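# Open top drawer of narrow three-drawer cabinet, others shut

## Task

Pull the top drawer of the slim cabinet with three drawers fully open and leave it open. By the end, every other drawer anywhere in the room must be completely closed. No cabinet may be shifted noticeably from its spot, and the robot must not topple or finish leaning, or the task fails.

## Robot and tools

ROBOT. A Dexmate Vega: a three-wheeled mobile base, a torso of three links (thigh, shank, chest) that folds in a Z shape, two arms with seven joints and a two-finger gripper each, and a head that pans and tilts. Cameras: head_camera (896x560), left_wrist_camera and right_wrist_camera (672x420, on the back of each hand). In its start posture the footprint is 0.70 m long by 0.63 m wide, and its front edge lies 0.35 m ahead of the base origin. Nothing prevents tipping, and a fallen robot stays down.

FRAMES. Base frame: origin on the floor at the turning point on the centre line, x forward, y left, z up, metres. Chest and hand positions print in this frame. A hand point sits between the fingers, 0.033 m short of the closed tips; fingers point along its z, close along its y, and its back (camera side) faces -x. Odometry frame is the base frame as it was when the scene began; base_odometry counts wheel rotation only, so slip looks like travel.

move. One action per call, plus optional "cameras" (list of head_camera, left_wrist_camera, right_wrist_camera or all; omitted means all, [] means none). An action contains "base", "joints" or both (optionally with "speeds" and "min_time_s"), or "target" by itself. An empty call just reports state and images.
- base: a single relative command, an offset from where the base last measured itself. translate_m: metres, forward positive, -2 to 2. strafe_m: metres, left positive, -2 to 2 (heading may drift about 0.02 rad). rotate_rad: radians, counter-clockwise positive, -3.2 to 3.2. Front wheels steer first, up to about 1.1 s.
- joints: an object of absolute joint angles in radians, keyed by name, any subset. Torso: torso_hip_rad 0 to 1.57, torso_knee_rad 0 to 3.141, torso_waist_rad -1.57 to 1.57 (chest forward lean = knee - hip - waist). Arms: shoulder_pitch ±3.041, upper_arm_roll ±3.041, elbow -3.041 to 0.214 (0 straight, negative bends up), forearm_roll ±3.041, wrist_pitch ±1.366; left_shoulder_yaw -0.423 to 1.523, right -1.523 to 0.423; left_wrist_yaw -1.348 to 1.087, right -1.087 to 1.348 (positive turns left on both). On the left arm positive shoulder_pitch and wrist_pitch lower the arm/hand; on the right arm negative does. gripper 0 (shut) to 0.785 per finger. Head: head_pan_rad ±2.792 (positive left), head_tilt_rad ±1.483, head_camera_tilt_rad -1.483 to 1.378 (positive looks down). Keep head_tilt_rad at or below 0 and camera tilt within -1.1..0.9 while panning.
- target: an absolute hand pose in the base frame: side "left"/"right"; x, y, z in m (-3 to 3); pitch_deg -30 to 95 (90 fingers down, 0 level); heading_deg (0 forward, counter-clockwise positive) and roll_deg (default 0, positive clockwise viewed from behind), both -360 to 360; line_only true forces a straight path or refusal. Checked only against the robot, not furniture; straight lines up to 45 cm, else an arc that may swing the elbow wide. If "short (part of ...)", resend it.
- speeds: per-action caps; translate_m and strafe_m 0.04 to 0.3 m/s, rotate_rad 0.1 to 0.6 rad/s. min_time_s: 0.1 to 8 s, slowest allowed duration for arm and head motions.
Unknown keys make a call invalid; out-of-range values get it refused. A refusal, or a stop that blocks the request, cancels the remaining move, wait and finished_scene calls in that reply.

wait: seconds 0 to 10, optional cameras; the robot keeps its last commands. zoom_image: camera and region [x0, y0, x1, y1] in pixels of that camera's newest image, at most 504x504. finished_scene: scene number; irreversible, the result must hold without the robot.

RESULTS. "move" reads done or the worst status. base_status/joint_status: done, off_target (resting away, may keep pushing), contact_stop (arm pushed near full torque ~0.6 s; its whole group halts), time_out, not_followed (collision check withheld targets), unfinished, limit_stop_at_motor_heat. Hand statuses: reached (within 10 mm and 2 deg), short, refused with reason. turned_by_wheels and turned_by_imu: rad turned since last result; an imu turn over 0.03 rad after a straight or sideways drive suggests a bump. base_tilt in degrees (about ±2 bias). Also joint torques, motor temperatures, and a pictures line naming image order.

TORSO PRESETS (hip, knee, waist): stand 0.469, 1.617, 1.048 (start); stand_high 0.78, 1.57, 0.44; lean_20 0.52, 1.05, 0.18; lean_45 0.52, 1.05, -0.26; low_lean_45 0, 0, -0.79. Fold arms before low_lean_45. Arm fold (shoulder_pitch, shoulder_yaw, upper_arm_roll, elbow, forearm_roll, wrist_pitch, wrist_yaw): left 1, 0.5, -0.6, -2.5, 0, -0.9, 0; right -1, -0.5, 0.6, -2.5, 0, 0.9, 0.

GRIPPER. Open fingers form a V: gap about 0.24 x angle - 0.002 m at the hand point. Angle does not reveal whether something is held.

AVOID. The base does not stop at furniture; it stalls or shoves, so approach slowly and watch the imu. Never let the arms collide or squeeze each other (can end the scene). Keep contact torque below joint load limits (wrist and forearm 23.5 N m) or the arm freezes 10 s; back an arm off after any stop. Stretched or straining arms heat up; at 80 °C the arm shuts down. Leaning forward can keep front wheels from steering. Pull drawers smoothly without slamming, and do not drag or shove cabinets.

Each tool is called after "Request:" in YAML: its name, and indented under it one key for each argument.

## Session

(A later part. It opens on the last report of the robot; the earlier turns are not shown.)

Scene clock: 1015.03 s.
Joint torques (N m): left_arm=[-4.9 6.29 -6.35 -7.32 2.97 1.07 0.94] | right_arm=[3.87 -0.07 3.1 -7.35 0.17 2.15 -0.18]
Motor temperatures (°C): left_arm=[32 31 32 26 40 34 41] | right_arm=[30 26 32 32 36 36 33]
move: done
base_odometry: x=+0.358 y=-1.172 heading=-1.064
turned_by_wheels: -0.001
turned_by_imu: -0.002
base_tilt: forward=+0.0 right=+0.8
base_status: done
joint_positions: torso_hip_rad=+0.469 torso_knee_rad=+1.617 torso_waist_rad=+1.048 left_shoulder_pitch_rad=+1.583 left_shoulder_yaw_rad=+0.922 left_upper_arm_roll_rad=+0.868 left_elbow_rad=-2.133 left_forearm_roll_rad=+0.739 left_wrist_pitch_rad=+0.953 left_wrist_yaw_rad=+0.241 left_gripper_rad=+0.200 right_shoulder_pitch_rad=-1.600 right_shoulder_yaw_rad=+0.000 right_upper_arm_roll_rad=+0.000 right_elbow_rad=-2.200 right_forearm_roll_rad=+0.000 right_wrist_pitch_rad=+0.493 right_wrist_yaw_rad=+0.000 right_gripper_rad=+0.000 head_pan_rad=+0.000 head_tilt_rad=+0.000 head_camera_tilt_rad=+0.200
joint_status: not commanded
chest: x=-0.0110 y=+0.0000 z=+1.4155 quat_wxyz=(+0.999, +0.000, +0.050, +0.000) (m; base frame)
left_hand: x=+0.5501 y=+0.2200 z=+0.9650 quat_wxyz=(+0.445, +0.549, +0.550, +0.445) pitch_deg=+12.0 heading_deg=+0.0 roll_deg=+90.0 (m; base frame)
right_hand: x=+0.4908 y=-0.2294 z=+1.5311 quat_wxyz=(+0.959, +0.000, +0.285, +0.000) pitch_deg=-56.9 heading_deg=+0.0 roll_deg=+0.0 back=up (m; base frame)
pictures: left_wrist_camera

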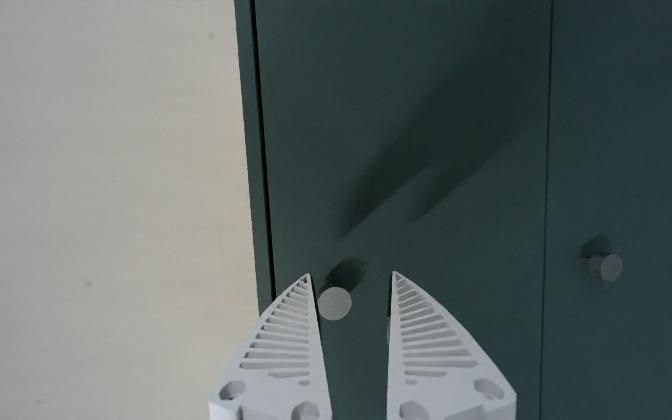

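Request:
move:
  target: {"side":"left","x":0.56,"y":0.251,"z":0.975,"pitch_deg":12,"heading_deg":0,"roll_deg":90}
  cameras: ["left_wrist_camera"]

Request:
zoom_image:
  camera: "left_wrist_camera"
  region: [252, 200, 452, 325]

Request:
move:
  target: {"side":"left","x":0.632,"y":0.251,"z":0.960,"pitch_deg":12,"heading_deg":0,"roll_deg":90}
  cameras: []

Request:
move:
  joints: {"left_gripper_rad":0.0}
  cameras: ["left_wrist_camera"]

Request:
zoom_image:
  camera: "left_wrist_camera"
  region: [252, 200, 452, 325]

Scene clock: 1017.17 s.
Joint torques (N m): left_arm=[-7.19 7.9 -12.38 -7.29 2.06 -0.51 1.35] | right_arm=[4.19 0.64 2.8 -6.34 0.17 1.72 -0.18]
Motor temperatures (°C): left_arm=[32 31 32 26 40 34 41] | right_arm=[30 26 32 32 36 36 33]
move: done
base_odometry: x=+0.358 y=-1.172 heading=-1.064
turned_by_wheels: +0.000
turned_by_imu: +0.000
base_tilt: forward=+0.1 right=+0.7
base_status: not commanded
joint_positions: torso_hip_rad=+0.469 torso_knee_rad=+1.617 torso_waist_rad=+1.048 left_shoulder_pitch_rad=+1.613 left_shoulder_yaw_rad=+1.000 left_upper_arm_roll_rad=+0.784 left_elbow_rad=-2.148 left_forearm_roll_rad=+0.656 left_wrist_pitch_rad=+0.893 left_wrist_yaw_rad=+0.261 left_gripper_rad=+0.200 right_shoulder_pitch_rad=-1.600 right_shoulder_yaw_rad=+0.000 right_upper_arm_roll_rad=+0.000 right_elbow_rad=-2.200 right_forearm_roll_rad=+0.000 right_wrist_pitch_rad=+0.493 right_wrist_yaw_rad=+0.000 right_gripper_rad=+0.000 head_pan_rad=+0.000 head_tilt_rad=+0.000 head_camera_tilt_rad=+0.200
joint_status: not commanded
chest: x=-0.0110 y=+0.0000 z=+1.4155 quat_wxyz=(+0.999, +0.000, +0.050, +0.000) (m; base frame)
left_hand: x=+0.5595 y=+0.2498 z=+0.9742 quat_wxyz=(+0.445, +0.550, +0.550, +0.445) pitch_deg=+12.0 heading_deg=+0.0 roll_deg=+90.0 (m; base frame)
left_hand_status: reached (straight line, planned for 0.6 s): 2 mm and 0.0 deg off.
right_hand: x=+0.4908 y=-0.2294 z=+1.5311 quat_wxyz=(+0.959, +0.000, +0.285, +0.000) pitch_deg=-56.9 heading_deg=+0.0 roll_deg=+0.0 back=up (m; base frame)
pictures: left_wrist_camera

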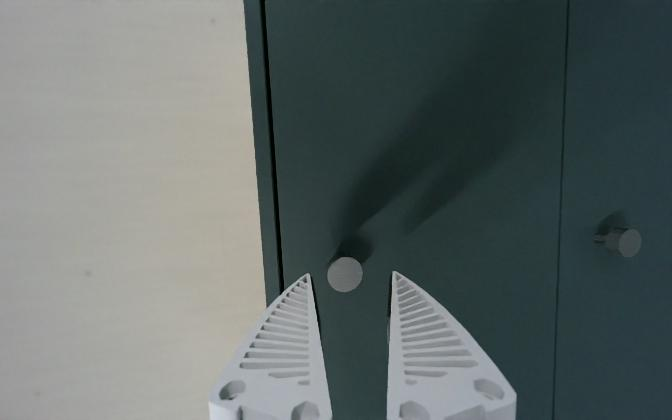

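Scaled by 2.520 from the camera's 672x420 image, which has a finer 960x600 frame.

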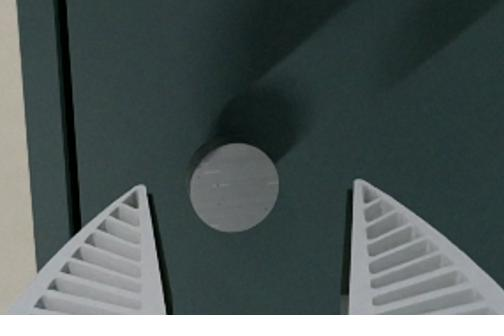

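Scene clock: 1019.70 s.
Joint torques (N m): left_arm=[-30.22 0.62 -12.57 -0.71 1.09 0.11 -0.41] | right_arm=[3.52 1.57 2.56 -7.33 0.24 1.91 -0.04]
Motor temperatures (°C): left_arm=[32 31 32 26 40 34 41] | right_arm=[29 26 32 32 36 36 33]
move: done
base_odometry: x=+0.358 y=-1.172 heading=-1.064
turned_by_wheels: +0.000
turned_by_imu: +0.001
base_tilt: forward=+0.0 right=+0.7
base_status: not commanded
joint_positions: torso_hip_rad=+0.469 torso_knee_rad=+1.617 torso_waist_rad=+1.048 left_shoulder_pitch_rad=+1.417 left_shoulder_yaw_rad=+0.883 left_upper_arm_roll_rad=+0.826 left_elbow_rad=-1.908 left_forearm_roll_rad=+0.643 left_wrist_pitch_rad=+0.770 left_wrist_yaw_rad=+0.208 left_gripper_rad=+0.200 right_shoulder_pitch_rad=-1.600 right_shoulder_yaw_rad=+0.000 right_upper_arm_roll_rad=+0.000 right_elbow_rad=-2.200 right_forearm_roll_rad=+0.000 right_wrist_pitch_rad=+0.493 right_wrist_yaw_rad=+0.000 right_gripper_rad=+0.000 head_pan_rad=+0.000 head_tilt_rad=+0.000 head_camera_tilt_rad=+0.200
joint_status: not commanded
chest: x=-0.0117 y=+0.0000 z=+1.4155 quat_wxyz=(+0.999, +0.000, +0.050, +0.000) (m; base frame)
left_hand: x=+0.6307 y=+0.2508 z=+0.9604 quat_wxyz=(+0.445, +0.549, +0.549, +0.445) pitch_deg=+12.0 heading_deg=+0.0 roll_deg=-90.0 (m; base frame)
left_hand_status: reached (straight line, planned for 1.1 s): 1 mm and 0.0 deg off.
right_hand: x=+0.4900 y=-0.2294 z=+1.5315 quat_wxyz=(+0.959, +0.000, +0.285, +0.000) pitch_deg=-56.9 heading_deg=+0.0 roll_deg=+0.0 back=up (m; base frame)
pictures: none
No camera images: "cameras" was empty.

Scene clock: 1020.60 s.
Joint torques (N m): left_arm=[-28.83 2.01 -13.58 2.67 -1.77 0.5 -2.32] | right_arm=[3.39 0.28 2.84 -6.78 0.25 1.61 -0.23]
Motor temperatures (°C): left_arm=[32 31 32 26 40 34 41] | right_arm=[29 26 32 32 36 36 33]
move: done
base_odometry: x=+0.358 y=-1.172 heading=-1.064
turned_by_wheels: +0.000
turned_by_imu: +0.000
base_tilt: forward=+0.0 right=+0.8
base_status: not commanded
joint_positions: torso_hip_rad=+0.469 torso_knee_rad=+1.616 torso_waist_rad=+1.048 left_shoulder_pitch_rad=+1.415 left_shoulder_yaw_rad=+0.882 left_upper_arm_roll_rad=+0.827 left_elbow_rad=-1.906 left_forearm_roll_rad=+0.643 left_wrist_pitch_rad=+0.769 left_wrist_yaw_rad=+0.208 left_gripper_rad=+0.000 right_shoulder_pitch_rad=-1.600 right_shoulder_yaw_rad=+0.000 right_upper_arm_roll_rad=+0.000 right_elbow_rad=-2.200 right_forearm_roll_rad=+0.000 right_wrist_pitch_rad=+0.493 right_wrist_yaw_rad=+0.000 right_gripper_rad=+0.000 head_pan_rad=+0.000 head_tilt_rad=+0.000 head_camera_tilt_rad=+0.200
joint_status: all done
chest: x=-0.0122 y=+0.0000 z=+1.4155 quat_wxyz=(+0.999, +0.000, +0.049, +0.000) (m; base frame)
left_hand: x=+0.6311 y=+0.2506 z=+0.9612 quat_wxyz=(+0.446, +0.549, +0.549, +0.446) pitch_deg=+11.9 heading_deg=+0.0 roll_deg=-90.0 (m; base frame)
right_hand: x=+0.4894 y=-0.2294 z=+1.5318 quat_wxyz=(+0.959, +0.000, +0.284, +0.000) pitch_deg=-57.0 heading_deg=+0.0 roll_deg=+0.0 back=up (m; base frame)
pictures: left_wrist_camera

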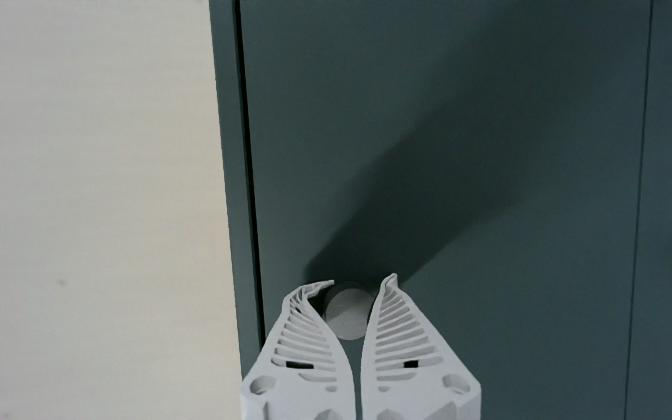

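Scaled by 2.520 from the camera's 672x420 image, which has a finer 960x600 frame.

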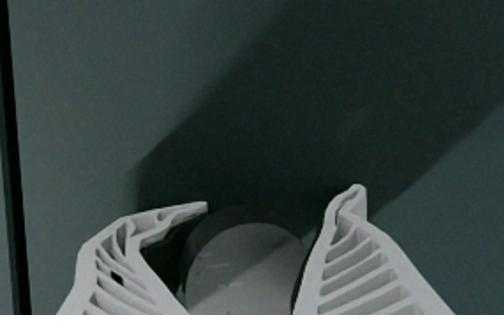

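Request:
move:
  base: {"translate_m":-0.1}
  speeds: {"translate_m":0.05}
  cameras: ["left_wrist_camera"]

Request:
zoom_image:
  camera: "left_wrist_camera"
  region: [252, 200, 452, 325]

Request:
move:
  base: {"translate_m":-0.37}
  speeds: {"translate_m":0.1}
  cameras: ["head_camera","left_wrist_camera"]

Scene clock: 1023.40 s.
Joint torques (N m): left_arm=[-6.55 3.43 -2.65 -1.76 -1.8 1.09 -2.05] | right_arm=[3.26 0.31 2.7 -7.11 0.05 2.14 -0.06]
Motor temperatures (°C): left_arm=[32 31 32 26 40 34 41] | right_arm=[29 26 32 32 36 36 33]
move: done
base_odometry: x=+0.309 y=-1.085 heading=-1.064
turned_by_wheels: +0.000
turned_by_imu: +0.000
base_tilt: forward=+0.1 right=+0.8
base_status: done
joint_positions: torso_hip_rad=+0.469 torso_knee_rad=+1.617 torso_waist_rad=+1.048 left_shoulder_pitch_rad=+1.414 left_shoulder_yaw_rad=+0.882 left_upper_arm_roll_rad=+0.826 left_elbow_rad=-1.906 left_forearm_roll_rad=+0.643 left_wrist_pitch_rad=+0.768 left_wrist_yaw_rad=+0.208 left_gripper_rad=+0.000 right_shoulder_pitch_rad=-1.600 right_shoulder_yaw_rad=+0.000 right_upper_arm_roll_rad=+0.000 right_elbow_rad=-2.200 right_forearm_roll_rad=+0.000 right_wrist_pitch_rad=+0.493 right_wrist_yaw_rad=+0.000 right_gripper_rad=+0.000 head_pan_rad=+0.000 head_tilt_rad=+0.000 head_camera_tilt_rad=+0.200
joint_status: not commanded
chest: x=-0.0114 y=+0.0000 z=+1.4155 quat_wxyz=(+0.999, +0.000, +0.050, +0.000) (m; base frame)
left_hand: x=+0.6322 y=+0.2510 z=+0.9614 quat_wxyz=(+0.446, +0.549, +0.549, +0.446) pitch_deg=+11.8 heading_deg=+0.0 roll_deg=-90.0 (m; base frame)
right_hand: x=+0.4903 y=-0.2294 z=+1.5314 quat_wxyz=(+0.959, +0.000, +0.285, +0.000) pitch_deg=-56.9 heading_deg=+0.0 roll_deg=+0.0 back=up (m; base frame)
pictures: left_wrist_camera

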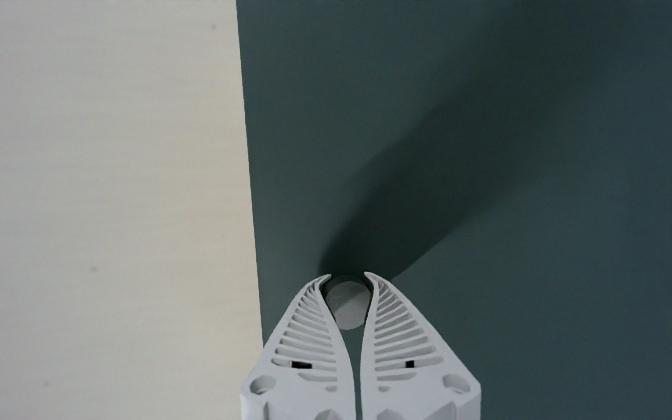

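Scaled by 2.520 from the camera's 672x420 image, which has a finer 960x600 frame.

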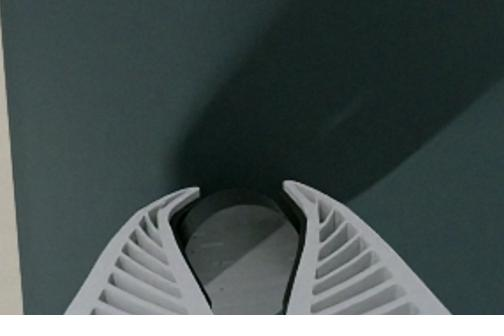

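Scene clock: 1028.30 s.
Joint torques (N m): left_arm=[-10.08 2.13 -7.38 -4.16 1.87 0.18 1.04] | right_arm=[4.09 0.1 2.52 -7.24 0.15 2.03 -0.01]
Motor temperatures (°C): left_arm=[32 31 32 26 40 34 41] | right_arm=[29 26 32 32 36 36 33]
move: done
base_odometry: x=+0.131 y=-0.761 heading=-1.065
turned_by_wheels: -0.001
turned_by_imu: -0.001
base_tilt: forward=+0.1 right=+0.7
base_status: done
joint_positions: torso_hip_rad=+0.469 torso_knee_rad=+1.617 torso_waist_rad=+1.048 left_shoulder_pitch_rad=+1.414 left_shoulder_yaw_rad=+0.882 left_upper_arm_roll_rad=+0.826 left_elbow_rad=-1.905 left_forearm_roll_rad=+0.642 left_wrist_pitch_rad=+0.768 left_wrist_yaw_rad=+0.207 left_gripper_rad=+0.000 right_shoulder_pitch_rad=-1.600 right_shoulder_yaw_rad=+0.000 right_upper_arm_roll_rad=+0.000 right_elbow_rad=-2.200 right_forearm_roll_rad=+0.000 right_wrist_pitch_rad=+0.493 right_wrist_yaw_rad=+0.000 right_gripper_rad=+0.000 head_pan_rad=+0.000 head_tilt_rad=+0.000 head_camera_tilt_rad=+0.200
joint_status: not commanded
chest: x=-0.0111 y=+0.0000 z=+1.4155 quat_wxyz=(+0.999, +0.000, +0.050, +0.000) (m; base frame)
left_hand: x=+0.6320 y=+0.2511 z=+0.9601 quat_wxyz=(+0.445, +0.549, +0.550, +0.445) pitch_deg=+12.0 heading_deg=+0.0 roll_deg=-90.0 (m; base frame)
right_hand: x=+0.4907 y=-0.2294 z=+1.5312 quat_wxyz=(+0.959, +0.000, +0.285, +0.000) pitch_deg=-56.9 heading_deg=+0.0 roll_deg=+0.0 back=up (m; base frame)
pictures: head_camera, left_wrist_camera

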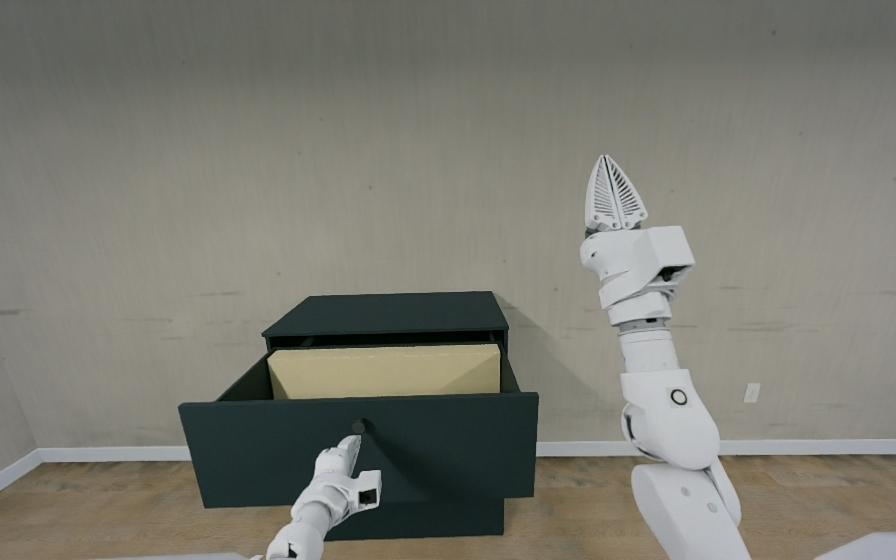

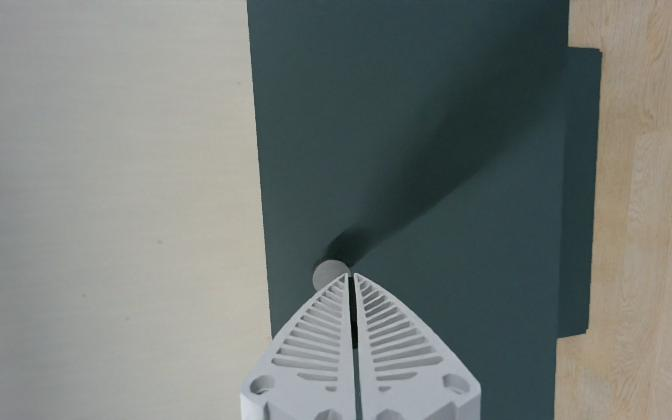

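Request:
move:
  base: {"translate_m":0.42}
  speeds: {"translate_m":0.15}
  cameras: ["head_camera"]

Request:
move:
  base: {"translate_m":0.045}
  speeds: {"translate_m":0.08}
  cameras: ["head_camera","left_wrist_camera"]

Scene clock: 1032.37 s.
Joint torques (N m): left_arm=[-18.83 2.51 -12.44 -4.94 1.99 -1.04 0.98] | right_arm=[4.5 -0.67 2.83 -6.74 -0.01 2.27 -0.15]
Motor temperatures (°C): left_arm=[32 31 32 26 40 34 41] | right_arm=[29 26 32 32 36 36 33]
move: done
base_odometry: x=+0.334 y=-1.128 heading=-1.066
turned_by_wheels: -0.001
turned_by_imu: -0.001
base_tilt: forward=+0.1 right=+0.8
base_status: done
joint_positions: torso_hip_rad=+0.469 torso_knee_rad=+1.617 torso_waist_rad=+1.048 left_shoulder_pitch_rad=+1.414 left_shoulder_yaw_rad=+0.882 left_upper_arm_roll_rad=+0.827 left_elbow_rad=-1.905 left_forearm_roll_rad=+0.642 left_wrist_pitch_rad=+0.768 left_wrist_yaw_rad=+0.207 left_gripper_rad=+0.000 right_shoulder_pitch_rad=-1.600 right_shoulder_yaw_rad=+0.000 right_upper_arm_roll_rad=+0.000 right_elbow_rad=-2.200 right_forearm_roll_rad=+0.000 right_wrist_pitch_rad=+0.493 right_wrist_yaw_rad=+0.000 right_gripper_rad=+0.000 head_pan_rad=+0.000 head_tilt_rad=+0.000 head_camera_tilt_rad=+0.200
joint_status: not commanded
chest: x=-0.0110 y=+0.0000 z=+1.4155 quat_wxyz=(+0.999, +0.000, +0.050, +0.000) (m; base frame)
left_hand: x=+0.6318 y=+0.2510 z=+0.9597 quat_wxyz=(+0.445, +0.550, +0.550, +0.445) pitch_deg=+12.0 heading_deg=+0.0 roll_deg=-90.0 (m; base frame)
right_hand: x=+0.4907 y=-0.2294 z=+1.5311 quat_wxyz=(+0.959, +0.000, +0.285, +0.000) pitch_deg=-56.9 heading_deg=+0.0 roll_deg=+0.0 back=up (m; base frame)
pictures: head_camera

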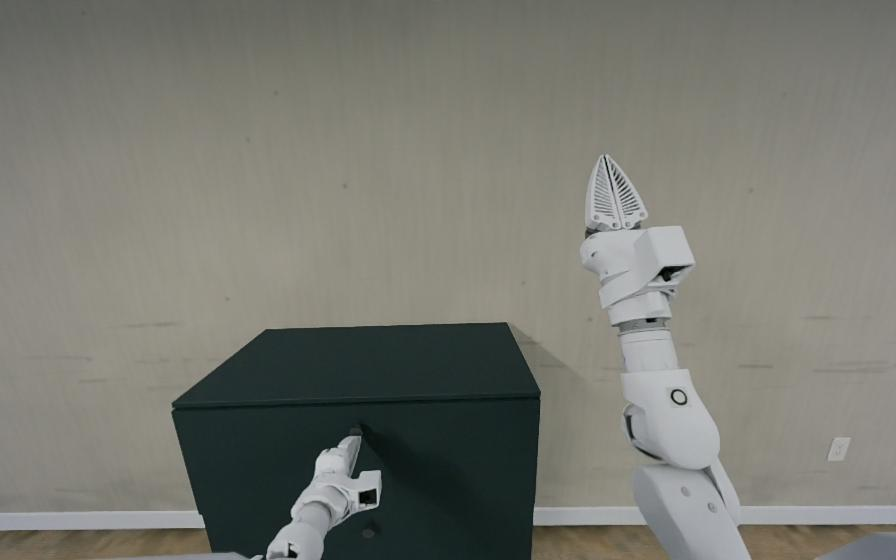

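Scene clock: 1033.80 s.
Joint torques (N m): left_arm=[-33.18 2.45 -20.91 0.32 0.48 -0.55 -0.51] | right_arm=[3.62 -0.45 2.47 -5.84 -0.03 1.76 -0.11]
Motor temperatures (°C): left_arm=[32 31 32 26 40 34 41] | right_arm=[29 26 32 32 36 36 33]
move: done
base_odometry: x=+0.355 y=-1.168 heading=-1.067
turned_by_wheels: +0.000
turned_by_imu: +0.000
base_tilt: forward=+0.0 right=+0.8
base_status: done
joint_positions: torso_hip_rad=+0.470 torso_knee_rad=+1.616 torso_waist_rad=+1.048 left_shoulder_pitch_rad=+1.415 left_shoulder_yaw_rad=+0.882 left_upper_arm_roll_rad=+0.827 left_elbow_rad=-1.906 left_forearm_roll_rad=+0.643 left_wrist_pitch_rad=+0.768 left_wrist_yaw_rad=+0.208 left_gripper_rad=+0.000 right_shoulder_pitch_rad=-1.600 right_shoulder_yaw_rad=+0.000 right_upper_arm_roll_rad=+0.000 right_elbow_rad=-2.200 right_forearm_roll_rad=+0.000 right_wrist_pitch_rad=+0.493 right_wrist_yaw_rad=+0.000 right_gripper_rad=+0.000 head_pan_rad=+0.000 head_tilt_rad=+0.000 head_camera_tilt_rad=+0.200
joint_status: not commanded
chest: x=-0.0123 y=+0.0000 z=+1.4155 quat_wxyz=(+0.999, +0.000, +0.049, +0.000) (m; base frame)
left_hand: x=+0.6308 y=+0.2504 z=+0.9605 quat_wxyz=(+0.446, +0.550, +0.549, +0.445) pitch_deg=+11.9 heading_deg=-0.1 roll_deg=+90.0 (m; base frame)
right_hand: x=+0.4893 y=-0.2294 z=+1.5319 quat_wxyz=(+0.959, +0.000, +0.284, +0.000) pitch_deg=-57.0 heading_deg=+0.0 roll_deg=+0.0 back=up (m; base frame)
pictures: head_camera, left_wrist_camera

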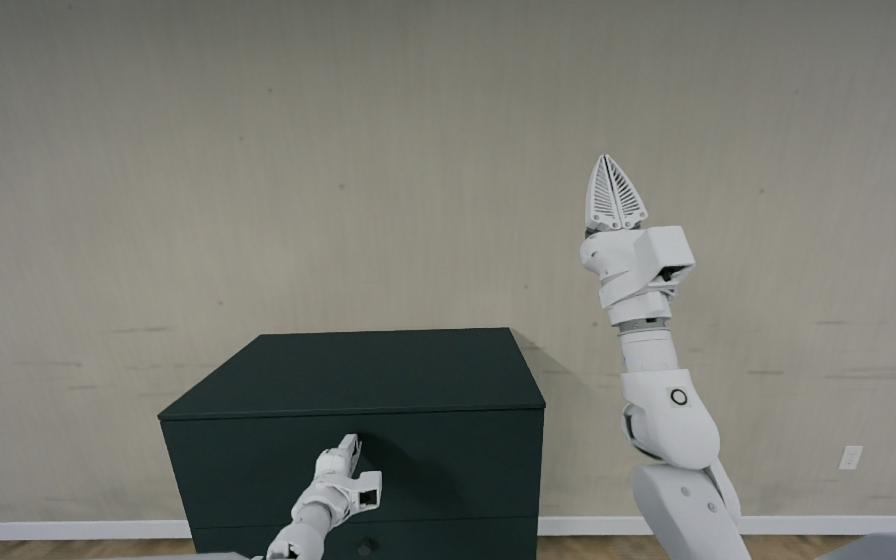

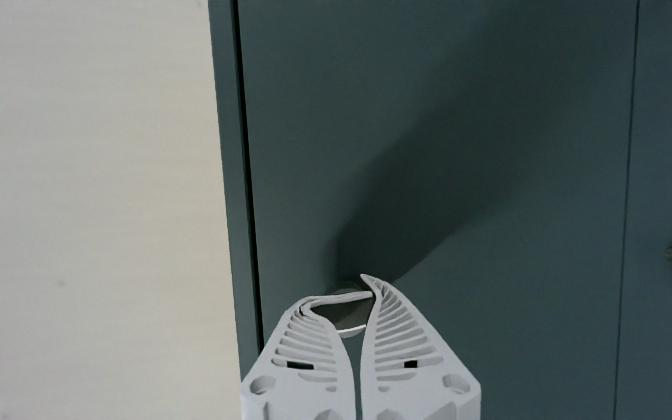

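Request:
move:
  base: {"translate_m":-0.25}
  cameras: []

Request:
move:
  joints: {"torso_hip_rad":0.0,"torso_knee_rad":0.2,"torso_waist_rad":-0.7,"left_shoulder_pitch_rad":0.85,"left_shoulder_yaw_rad":0.75,"left_upper_arm_roll_rad":0.78,"left_elbow_rad":-1.75,"left_forearm_roll_rad":0.73,"left_wrist_pitch_rad":0.67,"left_wrist_yaw_rad":0.44,"left_gripper_rad":0.2,"head_camera_tilt_rad":-0.6}
  cameras: ["head_camera","left_wrist_camera"]

Scene clock: 1037.27 s.
Joint torques (N m): left_arm=[-20.72 3.97 -13.1 -4.6 1.93 0.83 0.83] | right_arm=[3.88 -0.18 2.96 -7.6 0.05 1.69 -0.01]
Motor temperatures (°C): left_arm=[32 31 32 26 40 34 41] | right_arm=[29 26 32 32 36 36 33]
move: done
base_odometry: x=+0.235 y=-0.949 heading=-1.067
turned_by_wheels: -0.001
turned_by_imu: -0.001
base_tilt: forward=+0.1 right=+0.8
base_status: done
joint_positions: torso_hip_rad=+0.469 torso_knee_rad=+1.617 torso_waist_rad=+1.048 left_shoulder_pitch_rad=+1.414 left_shoulder_yaw_rad=+0.882 left_upper_arm_roll_rad=+0.827 left_elbow_rad=-1.905 left_forearm_roll_rad=+0.642 left_wrist_pitch_rad=+0.768 left_wrist_yaw_rad=+0.207 left_gripper_rad=+0.000 right_shoulder_pitch_rad=-1.600 right_shoulder_yaw_rad=+0.000 right_upper_arm_roll_rad=+0.000 right_elbow_rad=-2.200 right_forearm_roll_rad=+0.000 right_wrist_pitch_rad=+0.493 right_wrist_yaw_rad=+0.000 right_gripper_rad=+0.000 head_pan_rad=+0.000 head_tilt_rad=+0.000 head_camera_tilt_rad=+0.200
joint_status: not commanded
chest: x=-0.0111 y=+0.0000 z=+1.4155 quat_wxyz=(+0.999, +0.000, +0.050, +0.000) (m; base frame)
left_hand: x=+0.6317 y=+0.2509 z=+0.9597 quat_wxyz=(+0.445, +0.550, +0.550, +0.445) pitch_deg=+12.0 heading_deg=+0.0 roll_deg=-90.0 (m; base frame)
right_hand: x=+0.4906 y=-0.2294 z=+1.5312 quat_wxyz=(+0.959, +0.000, +0.285, +0.000) pitch_deg=-56.9 heading_deg=+0.0 roll_deg=+0.0 back=up (m; base frame)
pictures: none
No camera images: "cameras" was empty.

Scene clock: 1045.03 s.
Joint torques (N m): left_arm=[-15.88 0.69 -9.95 -5.43 1.88 -0.74 1.41] | right_arm=[-9.29 0.28 2.62 -7.81 0.08 3.68 -0.05]
Motor temperatures (°C): left_arm=[32 31 32 26 40 34 41] | right_arm=[29 26 32 32 36 36 33]
move: done
base_odometry: x=+0.235 y=-0.949 heading=-1.067
turned_by_wheels: +0.000
turned_by_imu: +0.000
base_tilt: forward=+0.1 right=+0.7
base_status: not commanded
joint_positions: torso_hip_rad=+0.001 torso_knee_rad=+0.200 torso_waist_rad=-0.700 left_shoulder_pitch_rad=+0.850 left_shoulder_yaw_rad=+0.750 left_upper_arm_roll_rad=+0.780 left_elbow_rad=-1.750 left_forearm_roll_rad=+0.730 left_wrist_pitch_rad=+0.670 left_wrist_yaw_rad=+0.440 left_gripper_rad=+0.200 right_shoulder_pitch_rad=-1.600 right_shoulder_yaw_rad=+0.000 right_upper_arm_roll_rad=+0.000 right_elbow_rad=-2.200 right_forearm_roll_rad=+0.000 right_wrist_pitch_rad=+0.493 right_wrist_yaw_rad=+0.000 right_gripper_rad=+0.000 head_pan_rad=+0.000 head_tilt_rad=+0.000 head_camera_tilt_rad=-0.600
joint_status: all done
chest: x=+0.0931 y=+0.0000 z=+0.8849 quat_wxyz=(+0.901, +0.000, +0.435, +0.000) (m; base frame)
left_hand: x=+0.6493 y=+0.2382 z=+0.3469 quat_wxyz=(+0.452, +0.547, +0.546, +0.446) pitch_deg=+11.2 heading_deg=-0.4 roll_deg=+89.6 (m; base frame)
right_hand: x=+0.5259 y=-0.2294 z=+0.6058 quat_wxyz=(+0.772, +0.000, +0.636, +0.000) pitch_deg=-11.1 heading_deg=+0.0 roll_deg=+0.0 back=up (m; base frame)
pictures: head_camera, left_wrist_camera

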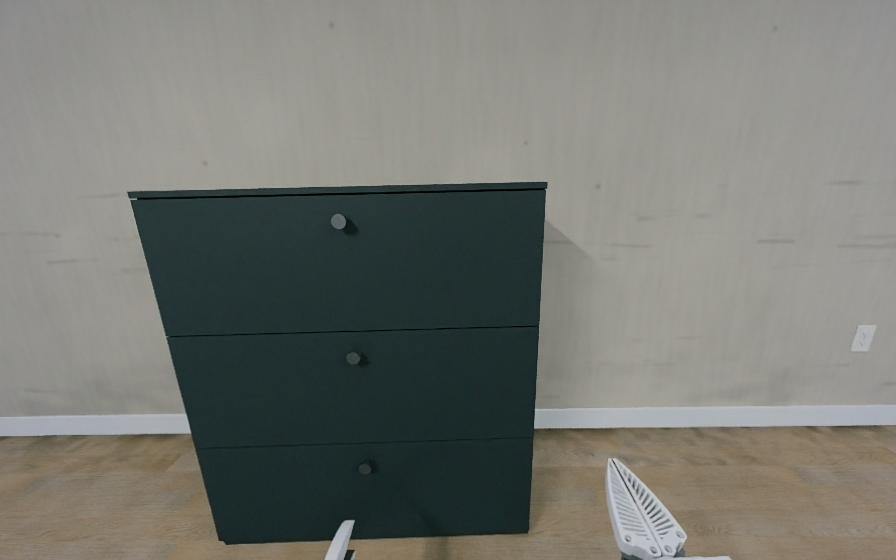

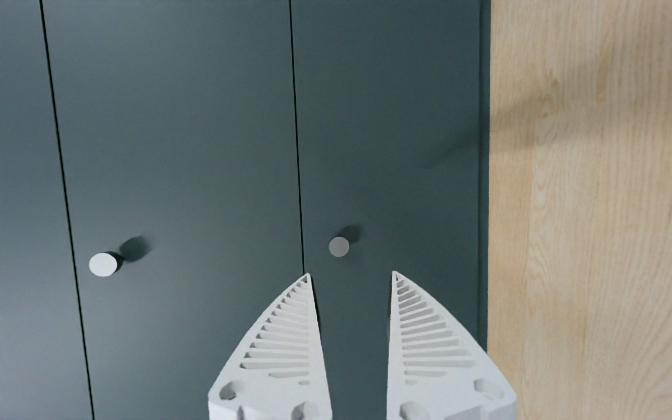

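Request:
zoom_image:
  camera: "left_wrist_camera"
  region: [252, 200, 452, 325]

Scaled by 2.520 from the camera's 672x420 image, which has a finer 960x600 frame.

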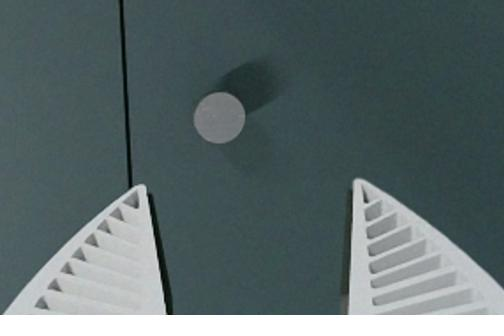

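Request:
move:
  base: {"translate_m":0.16}
  cameras: []

Request:
move:
  target: {"side":"left","x":0.64,"y":0.25,"z":0.325,"pitch_deg":12,"heading_deg":0,"roll_deg":90}
  cameras: ["left_wrist_camera"]

Request:
zoom_image:
  camera: "left_wrist_camera"
  region: [252, 200, 452, 325]

Scene clock: 1047.47 s.
Joint torques (N m): left_arm=[-13.02 3.45 -9.16 -4.88 2.18 0.23 1.51] | right_arm=[-9.4 2.28 2.84 -7.08 0.13 2.66 -0.07]
Motor temperatures (°C): left_arm=[32 31 32 26 40 34 41] | right_arm=[29 26 32 32 36 36 33]
move: done
base_odometry: x=+0.312 y=-1.089 heading=-1.068
turned_by_wheels: -0.001
turned_by_imu: -0.001
base_tilt: forward=+0.1 right=+0.7
base_status: done
joint_positions: torso_hip_rad=+0.001 torso_knee_rad=+0.200 torso_waist_rad=-0.700 left_shoulder_pitch_rad=+0.850 left_shoulder_yaw_rad=+0.750 left_upper_arm_roll_rad=+0.780 left_elbow_rad=-1.750 left_forearm_roll_rad=+0.730 left_wrist_pitch_rad=+0.670 left_wrist_yaw_rad=+0.440 left_gripper_rad=+0.200 right_shoulder_pitch_rad=-1.600 right_shoulder_yaw_rad=+0.000 right_upper_arm_roll_rad=+0.000 right_elbow_rad=-2.200 right_forearm_roll_rad=+0.000 right_wrist_pitch_rad=+0.493 right_wrist_yaw_rad=+0.000 right_gripper_rad=+0.000 head_pan_rad=+0.000 head_tilt_rad=+0.000 head_camera_tilt_rad=-0.600
joint_status: not commanded
chest: x=+0.0931 y=+0.0000 z=+0.8848 quat_wxyz=(+0.901, +0.000, +0.435, +0.000) (m; base frame)
left_hand: x=+0.6494 y=+0.2382 z=+0.3469 quat_wxyz=(+0.452, +0.546, +0.546, +0.446) pitch_deg=+11.2 heading_deg=-0.4 roll_deg=+89.6 (m; base frame)
right_hand: x=+0.5259 y=-0.2294 z=+0.6057 quat_wxyz=(+0.772, +0.000, +0.636, +0.000) pitch_deg=-11.1 heading_deg=+0.0 roll_deg=+0.0 back=up (m; base frame)
pictures: none
No camera images: "cameras" was empty.

Scene clock: 1047.77 s.
Joint torques (N m): left_arm=[-14.05 1.7 -9.65 -5.34 1.93 -0.23 1.45] | right_arm=[-9.33 0.62 3.05 -8.75 0.28 3.25 -0.02]
Motor temperatures (°C): left_arm=[32 31 32 26 40 34 41] | right_arm=[29 26 32 32 36 36 33]
move: refused
base_odometry: x=+0.312 y=-1.089 heading=-1.068
turned_by_wheels: +0.000
turned_by_imu: +0.000
base_tilt: forward=+0.0 right=+0.8
base_status: not commanded
joint_positions: torso_hip_rad=+0.001 torso_knee_rad=+0.200 torso_waist_rad=-0.700 left_shoulder_pitch_rad=+0.850 left_shoulder_yaw_rad=+0.750 left_upper_arm_roll_rad=+0.780 left_elbow_rad=-1.750 left_forearm_roll_rad=+0.730 left_wrist_pitch_rad=+0.670 left_wrist_yaw_rad=+0.440 left_gripper_rad=+0.200 right_shoulder_pitch_rad=-1.600 right_shoulder_yaw_rad=+0.000 right_upper_arm_roll_rad=+0.000 right_elbow_rad=-2.200 right_forearm_roll_rad=+0.000 right_wrist_pitch_rad=+0.493 right_wrist_yaw_rad=+0.000 right_gripper_rad=+0.000 head_pan_rad=+0.000 head_tilt_rad=+0.000 head_camera_tilt_rad=-0.600
joint_status: not commanded
chest: x=+0.0931 y=+0.0000 z=+0.8848 quat_wxyz=(+0.901, +0.000, +0.435, +0.000) (m; base frame)
left_hand: x=+0.6494 y=+0.2382 z=+0.3469 quat_wxyz=(+0.452, +0.546, +0.546, +0.446) pitch_deg=+11.2 heading_deg=-0.4 roll_deg=+89.6 (m; base frame)
left_hand_status: refused: the arm stands too near the robot already: the left forearm within 1.1 cm of the base (limit 2.0). Nothing moved. Move it clear with "joints".
right_hand: x=+0.5259 y=-0.2294 z=+0.6057 quat_wxyz=(+0.772, +0.000, +0.636, +0.000) pitch_deg=-11.1 heading_deg=+0.0 roll_deg=+0.0 back=up (m; base frame)
pictures: left_wrist_camera

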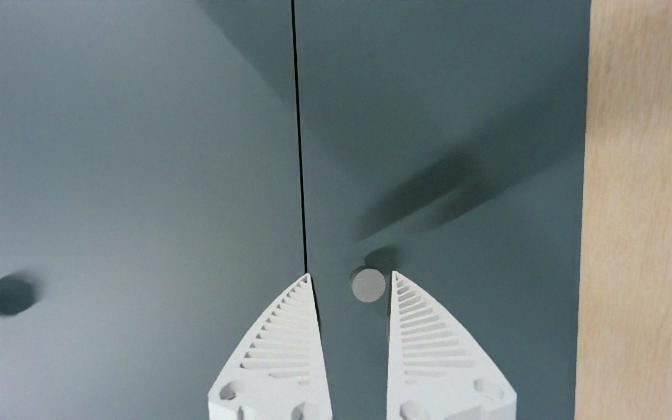

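Scaled by 2.520 from the camera's 672x420 image, which has a finer 960x600 frame.

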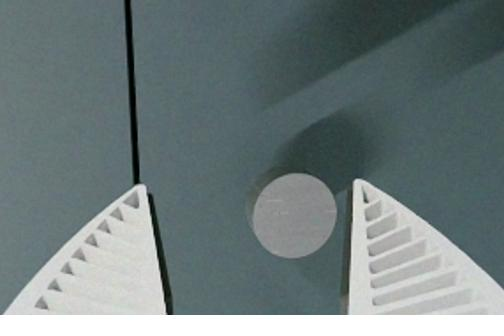

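Request:
move:
  base: {"translate_m":-0.08}
  cameras: []

Request:
move:
  joints: {"left_shoulder_pitch_rad":0.732,"left_shoulder_yaw_rad":0.67,"left_upper_arm_roll_rad":0.797,"left_elbow_rad":-1.535,"left_forearm_roll_rad":0.711,"left_wrist_pitch_rad":0.57,"left_wrist_yaw_rad":0.42}
  cameras: ["left_wrist_camera"]

Request:
zoom_image:
  camera: "left_wrist_camera"
  region: [252, 200, 452, 325]

Scene clock: 1050.00 s.
Joint torques (N m): left_arm=[-14.91 -0.01 -9.55 -5.8 1.96 0.38 1.68] | right_arm=[-10.04 0.54 2.54 -6.56 0.14 2.72 -0.05]
Motor temperatures (°C): left_arm=[32 31 32 26 40 34 41] | right_arm=[30 26 32 32 36 36 33]
move: done
base_odometry: x=+0.273 y=-1.019 heading=-1.068
turned_by_wheels: +0.000
turned_by_imu: +0.002
base_tilt: forward=+0.1 right=+0.8
base_status: done
joint_positions: torso_hip_rad=+0.001 torso_knee_rad=+0.200 torso_waist_rad=-0.700 left_shoulder_pitch_rad=+0.850 left_shoulder_yaw_rad=+0.750 left_upper_arm_roll_rad=+0.780 left_elbow_rad=-1.750 left_forearm_roll_rad=+0.730 left_wrist_pitch_rad=+0.670 left_wrist_yaw_rad=+0.440 left_gripper_rad=+0.200 right_shoulder_pitch_rad=-1.600 right_shoulder_yaw_rad=+0.000 right_upper_arm_roll_rad=+0.000 right_elbow_rad=-2.200 right_forearm_roll_rad=+0.000 right_wrist_pitch_rad=+0.493 right_wrist_yaw_rad=+0.000 right_gripper_rad=+0.000 head_pan_rad=+0.000 head_tilt_rad=+0.000 head_camera_tilt_rad=-0.600
joint_status: not commanded
chest: x=+0.0931 y=+0.0000 z=+0.8848 quat_wxyz=(+0.901, +0.000, +0.435, +0.000) (m; base frame)
left_hand: x=+0.6494 y=+0.2382 z=+0.3470 quat_wxyz=(+0.452, +0.546, +0.546, +0.446) pitch_deg=+11.1 heading_deg=-0.4 roll_deg=+89.6 (m; base frame)
right_hand: x=+0.5259 y=-0.2294 z=+0.6058 quat_wxyz=(+0.772, +0.000, +0.636, +0.000) pitch_deg=-11.1 heading_deg=+0.0 roll_deg=+0.0 back=up (m; base frame)
pictures: none
No camera images: "cameras" was empty.

Scene clock: 1052.17 s.
Joint torques (N m): left_arm=[-17.93 1.39 -4.45 -5.42 1.33 -0.32 0.8] | right_arm=[-9.62 -1.2 2.66 -8.42 0.18 3.46 -0.13]
Motor temperatures (°C): left_arm=[32 31 32 26 40 34 41] | right_arm=[30 26 32 32 36 36 33]
move: done
base_odometry: x=+0.273 y=-1.019 heading=-1.068
turned_by_wheels: +0.000
turned_by_imu: +0.000
base_tilt: forward=+0.0 right=+0.7
base_status: not commanded
joint_positions: torso_hip_rad=+0.001 torso_knee_rad=+0.200 torso_waist_rad=-0.700 left_shoulder_pitch_rad=+0.734 left_shoulder_yaw_rad=+0.672 left_upper_arm_roll_rad=+0.797 left_elbow_rad=-1.539 left_forearm_roll_rad=+0.711 left_wrist_pitch_rad=+0.572 left_wrist_yaw_rad=+0.420 left_gripper_rad=+0.200 right_shoulder_pitch_rad=-1.600 right_shoulder_yaw_rad=+0.000 right_upper_arm_roll_rad=+0.000 right_elbow_rad=-2.200 right_forearm_roll_rad=+0.000 right_wrist_pitch_rad=+0.493 right_wrist_yaw_rad=+0.000 right_gripper_rad=+0.000 head_pan_rad=+0.000 head_tilt_rad=+0.000 head_camera_tilt_rad=-0.600
joint_status: all done
chest: x=+0.0931 y=+0.0000 z=+0.8848 quat_wxyz=(+0.901, +0.000, +0.435, +0.000) (m; base frame)
left_hand: x=+0.6851 y=+0.2489 z=+0.3103 quat_wxyz=(+0.438, +0.556, +0.554, +0.440) pitch_deg=+13.3 heading_deg=+0.0 roll_deg=-89.8 (m; base frame)
right_hand: x=+0.5259 y=-0.2294 z=+0.6058 quat_wxyz=(+0.772, +0.000, +0.636, +0.000) pitch_deg=-11.1 heading_deg=+0.0 roll_deg=+0.0 back=up (m; base frame)
pictures: left_wrist_camera

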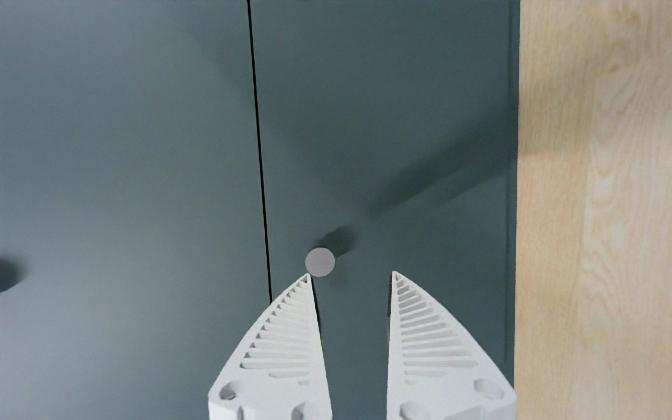

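Scaled by 2.520 from the camera's 672x420 image, which has a finer 960x600 frame.

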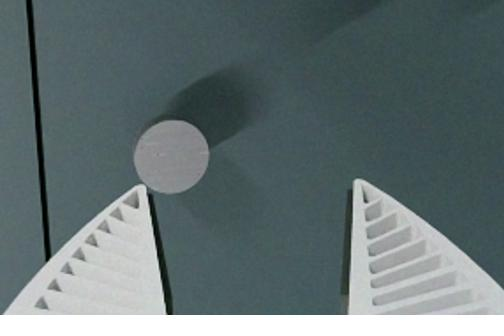

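Request:
move:
  base: {"translate_m":0.113}
  joints: {"left_shoulder_pitch_rad":0.728}
  cameras: ["left_wrist_camera"]

Request:
zoom_image:
  camera: "left_wrist_camera"
  region: [252, 200, 452, 325]

Request:
move:
  joints: {"left_gripper_rad":0.0}
  cameras: ["left_wrist_camera"]

Request:
zoom_image:
  camera: "left_wrist_camera"
  region: [252, 200, 452, 325]

Request:
move:
  base: {"translate_m":-0.47}
  speeds: {"translate_m":0.06}
  cameras: ["head_camera","left_wrist_camera"]

Scene clock: 1054.40 s.
Joint torques (N m): left_arm=[-22.72 0.2 -7.63 -2.51 -0.14 -0.21 -0.76] | right_arm=[-10.05 -0.54 2.48 -7.16 0.24 2.98 -0.1]
Motor temperatures (°C): left_arm=[32 31 32 26 40 34 41] | right_arm=[30 26 32 32 36 36 33]
move: done
base_odometry: x=+0.328 y=-1.118 heading=-1.069
turned_by_wheels: -0.001
turned_by_imu: -0.002
base_tilt: forward=+0.1 right=+0.8
base_status: done
joint_positions: torso_hip_rad=+0.001 torso_knee_rad=+0.200 torso_waist_rad=-0.700 left_shoulder_pitch_rad=+0.728 left_shoulder_yaw_rad=+0.670 left_upper_arm_roll_rad=+0.797 left_elbow_rad=-1.535 left_forearm_roll_rad=+0.711 left_wrist_pitch_rad=+0.570 left_wrist_yaw_rad=+0.421 left_gripper_rad=+0.200 right_shoulder_pitch_rad=-1.600 right_shoulder_yaw_rad=+0.000 right_upper_arm_roll_rad=+0.000 right_elbow_rad=-2.200 right_forearm_roll_rad=+0.000 right_wrist_pitch_rad=+0.493 right_wrist_yaw_rad=+0.000 right_gripper_rad=+0.000 head_pan_rad=+0.000 head_tilt_rad=+0.000 head_camera_tilt_rad=-0.600
joint_status: all done
chest: x=+0.0931 y=+0.0000 z=+0.8849 quat_wxyz=(+0.901, +0.000, +0.435, +0.000) (m; base frame)
left_hand: x=+0.6880 y=+0.2487 z=+0.3124 quat_wxyz=(+0.439, +0.555, +0.553, +0.441) pitch_deg=+13.1 heading_deg=+0.0 roll_deg=-89.8 (m; base frame)
right_hand: x=+0.5258 y=-0.2294 z=+0.6058 quat_wxyz=(+0.772, +0.000, +0.635, +0.000) pitch_deg=-11.1 heading_deg=+0.0 roll_deg=+0.0 back=up (m; base frame)
pictures: left_wrist_camera

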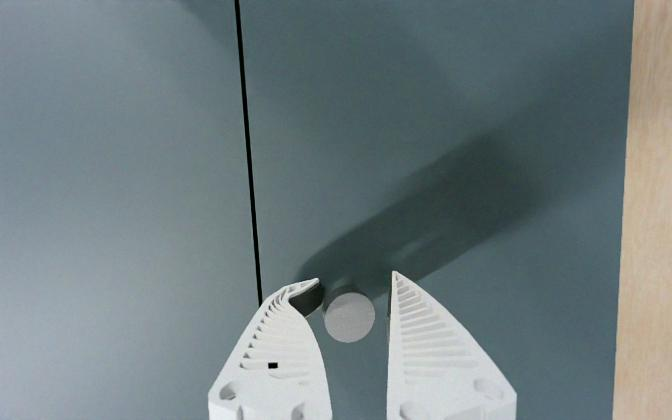

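Scaled by 2.520 from the camera's 672x420 image, which has a finer 960x600 frame.

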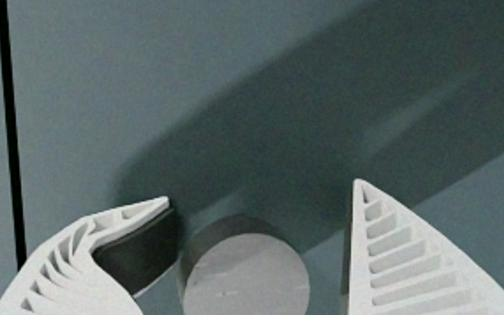

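Scene clock: 1055.10 s.
Joint torques (N m): left_arm=[-20.61 0.6 -7.81 -1.6 -1.1 0.36 -1.56] | right_arm=[-10.74 0.76 2.57 -7.57 0.02 2.3 0.03]
Motor temperatures (°C): left_arm=[32 31 32 26 40 34 41] | right_arm=[30 26 32 32 36 36 33]
move: done
base_odometry: x=+0.328 y=-1.118 heading=-1.069
turned_by_wheels: +0.000
turned_by_imu: +0.000
base_tilt: forward=+0.1 right=+0.8
base_status: not commanded
joint_positions: torso_hip_rad=+0.001 torso_knee_rad=+0.200 torso_waist_rad=-0.700 left_shoulder_pitch_rad=+0.728 left_shoulder_yaw_rad=+0.670 left_upper_arm_roll_rad=+0.797 left_elbow_rad=-1.535 left_forearm_roll_rad=+0.712 left_wrist_pitch_rad=+0.570 left_wrist_yaw_rad=+0.421 left_gripper_rad=+0.000 right_shoulder_pitch_rad=-1.600 right_shoulder_yaw_rad=+0.000 right_upper_arm_roll_rad=+0.000 right_elbow_rad=-2.200 right_forearm_roll_rad=+0.000 right_wrist_pitch_rad=+0.493 right_wrist_yaw_rad=+0.000 right_gripper_rad=+0.000 head_pan_rad=+0.000 head_tilt_rad=+0.000 head_camera_tilt_rad=-0.600
joint_status: all done
chest: x=+0.0930 y=+0.0000 z=+0.8849 quat_wxyz=(+0.901, +0.000, +0.435, +0.000) (m; base frame)
left_hand: x=+0.6881 y=+0.2486 z=+0.3127 quat_wxyz=(+0.439, +0.555, +0.553, +0.441) pitch_deg=+13.1 heading_deg=+0.0 roll_deg=-89.8 (m; base frame)
right_hand: x=+0.5258 y=-0.2294 z=+0.6059 quat_wxyz=(+0.772, +0.000, +0.635, +0.000) pitch_deg=-11.1 heading_deg=+0.0 roll_deg=+0.0 back=up (m; base frame)
pictures: left_wrist_camera

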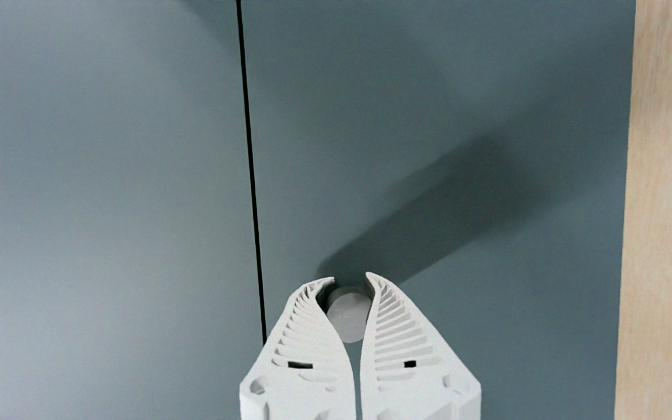

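Scaled by 2.520 from the camera's 672x420 image, which has a finer 960x600 frame.

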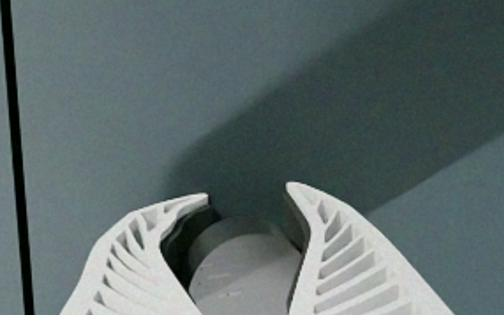

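Scene clock: 1063.53 s.
Joint torques (N m): left_arm=[-7.43 2.17 -5.04 -4.89 1.48 -0.49 0.9] | right_arm=[-9.43 0.49 2.68 -7.59 0.11 3.4 -0.07]
Motor temperatures (°C): left_arm=[32 31 32 26 40 34 41] | right_arm=[30 26 32 32 36 36 33]
move: done
base_odometry: x=+0.103 y=-0.705 heading=-1.070
turned_by_wheels: -0.001
turned_by_imu: -0.001
base_tilt: forward=+0.0 right=+0.7
base_status: done
joint_positions: torso_hip_rad=+0.001 torso_knee_rad=+0.200 torso_waist_rad=-0.700 left_shoulder_pitch_rad=+0.728 left_shoulder_yaw_rad=+0.670 left_upper_arm_roll_rad=+0.797 left_elbow_rad=-1.535 left_forearm_roll_rad=+0.711 left_wrist_pitch_rad=+0.570 left_wrist_yaw_rad=+0.420 left_gripper_rad=+0.000 right_shoulder_pitch_rad=-1.600 right_shoulder_yaw_rad=+0.000 right_upper_arm_roll_rad=+0.000 right_elbow_rad=-2.200 right_forearm_roll_rad=+0.000 right_wrist_pitch_rad=+0.493 right_wrist_yaw_rad=+0.000 right_gripper_rad=+0.000 head_pan_rad=+0.000 head_tilt_rad=+0.000 head_camera_tilt_rad=-0.600
joint_status: not commanded
chest: x=+0.0931 y=+0.0000 z=+0.8848 quat_wxyz=(+0.901, +0.000, +0.435, +0.000) (m; base frame)
left_hand: x=+0.6882 y=+0.2488 z=+0.3124 quat_wxyz=(+0.439, +0.555, +0.553, +0.441) pitch_deg=+13.1 heading_deg=+0.0 roll_deg=-89.8 (m; base frame)
right_hand: x=+0.5258 y=-0.2294 z=+0.6058 quat_wxyz=(+0.772, +0.000, +0.636, +0.000) pitch_deg=-11.1 heading_deg=+0.0 roll_deg=+0.0 back=up (m; base frame)
pictures: head_camera, left_wrist_camera

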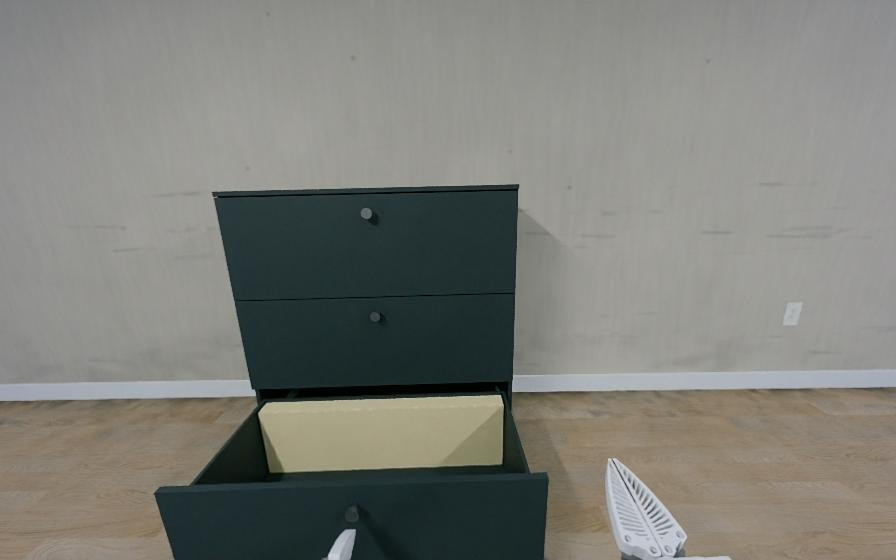

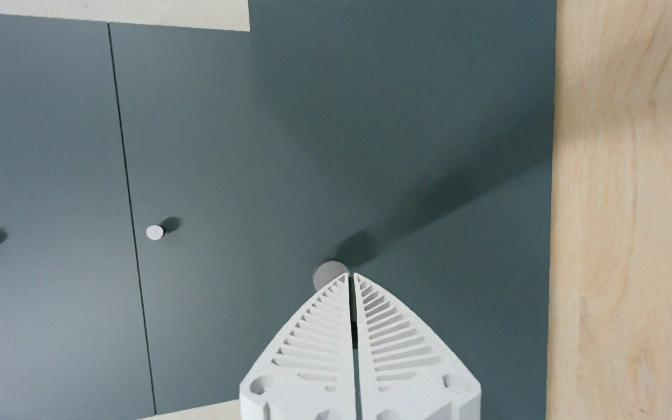

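Request:
move:
  base: {"translate_m":0.41}
  speeds: {"translate_m":0.15}
  cameras: []

Request:
move:
  base: {"translate_m":0.05}
  speeds: {"translate_m":0.08}
  cameras: ["head_camera","left_wrist_camera"]

Scene clock: 1067.83 s.
Joint torques (N m): left_arm=[-16.18 2.74 -9.78 -5.18 1.58 0.06 1.09] | right_arm=[-9.12 0.57 2.39 -6.73 -0.01 3.3 0.09]
Motor temperatures (°C): left_arm=[32 31 32 26 40 34 41] | right_arm=[30 26 32 32 36 36 33]
move: done
base_odometry: x=+0.299 y=-1.065 heading=-1.071
turned_by_wheels: -0.001
turned_by_imu: -0.001
base_tilt: forward=+0.1 right=+0.7
base_status: done
joint_positions: torso_hip_rad=+0.001 torso_knee_rad=+0.200 torso_waist_rad=-0.700 left_shoulder_pitch_rad=+0.728 left_shoulder_yaw_rad=+0.670 left_upper_arm_roll_rad=+0.797 left_elbow_rad=-1.535 left_forearm_roll_rad=+0.711 left_wrist_pitch_rad=+0.570 left_wrist_yaw_rad=+0.420 left_gripper_rad=+0.000 right_shoulder_pitch_rad=-1.600 right_shoulder_yaw_rad=+0.000 right_upper_arm_roll_rad=+0.000 right_elbow_rad=-2.200 right_forearm_roll_rad=+0.000 right_wrist_pitch_rad=+0.493 right_wrist_yaw_rad=+0.000 right_gripper_rad=+0.000 head_pan_rad=+0.000 head_tilt_rad=+0.000 head_camera_tilt_rad=-0.600
joint_status: not commanded
chest: x=+0.0931 y=+0.0000 z=+0.8848 quat_wxyz=(+0.901, +0.000, +0.435, +0.000) (m; base frame)
left_hand: x=+0.6879 y=+0.2487 z=+0.3119 quat_wxyz=(+0.439, +0.555, +0.553, +0.440) pitch_deg=+13.2 heading_deg=+0.0 roll_deg=-89.8 (m; base frame)
right_hand: x=+0.5259 y=-0.2294 z=+0.6057 quat_wxyz=(+0.772, +0.000, +0.636, +0.000) pitch_deg=-11.1 heading_deg=+0.0 roll_deg=+0.0 back=up (m; base frame)
pictures: none
No camera images: "cameras" was empty.

Scene clock: 1069.20 s.
Joint torques (N m): left_arm=[-51.98 2.88 -29.75 -7.4 4.47 1.21 3.29] | right_arm=[-10.91 -0.21 2.67 -7.3 0.1 2.12 -0.06]
Motor temperatures (°C): left_arm=[32 31 32 26 40 34 41] | right_arm=[30 26 32 32 36 36 33]
move: done
base_odometry: x=+0.323 y=-1.109 heading=-1.071
turned_by_wheels: +0.000
turned_by_imu: +0.000
base_tilt: forward=+0.0 right=+0.7
base_status: done
joint_positions: torso_hip_rad=+0.001 torso_knee_rad=+0.200 torso_waist_rad=-0.700 left_shoulder_pitch_rad=+0.729 left_shoulder_yaw_rad=+0.670 left_upper_arm_roll_rad=+0.799 left_elbow_rad=-1.535 left_forearm_roll_rad=+0.710 left_wrist_pitch_rad=+0.570 left_wrist_yaw_rad=+0.419 left_gripper_rad=+0.000 right_shoulder_pitch_rad=-1.600 right_shoulder_yaw_rad=+0.000 right_upper_arm_roll_rad=+0.000 right_elbow_rad=-2.200 right_forearm_roll_rad=+0.000 right_wrist_pitch_rad=+0.493 right_wrist_yaw_rad=+0.000 right_gripper_rad=+0.000 head_pan_rad=+0.000 head_tilt_rad=+0.000 head_camera_tilt_rad=-0.600
joint_status: not commanded
chest: x=+0.0932 y=+0.0000 z=+0.8848 quat_wxyz=(+0.901, +0.000, +0.435, +0.000) (m; base frame)
left_hand: x=+0.6866 y=+0.2480 z=+0.3100 quat_wxyz=(+0.438, +0.556, +0.554, +0.439) pitch_deg=+13.4 heading_deg=+0.0 roll_deg=-89.8 (m; base frame)
right_hand: x=+0.5259 y=-0.2294 z=+0.6056 quat_wxyz=(+0.772, +0.000, +0.636, +0.000) pitch_deg=-11.1 heading_deg=+0.0 roll_deg=+0.0 back=up (m; base frame)
pictures: head_camera, left_wrist_camera

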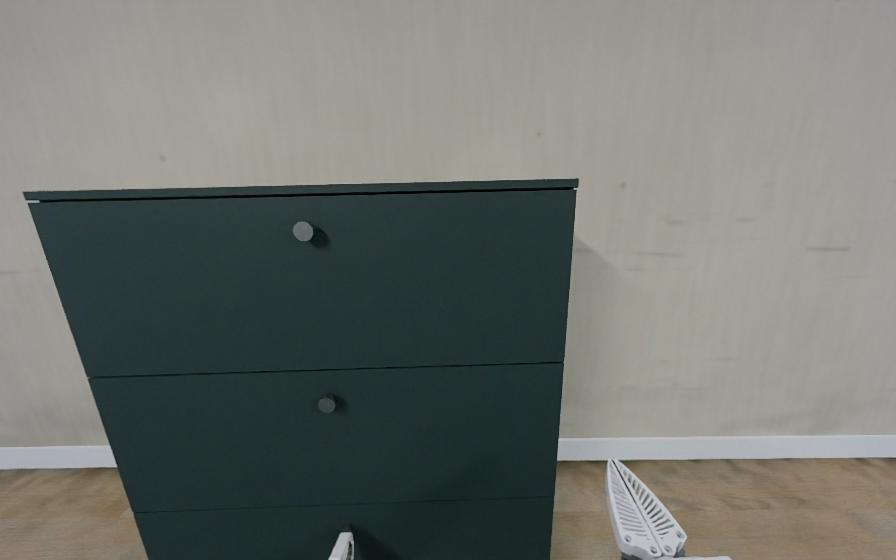

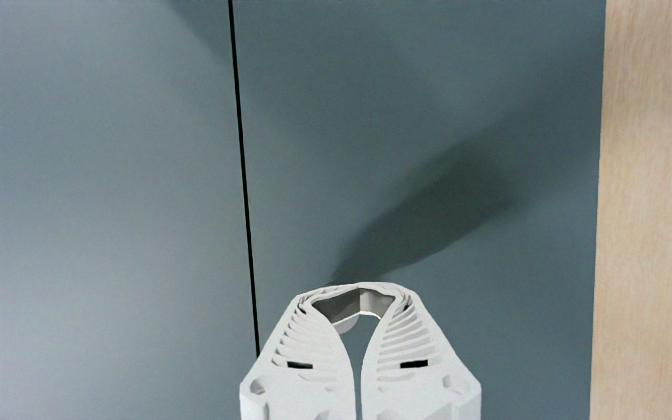

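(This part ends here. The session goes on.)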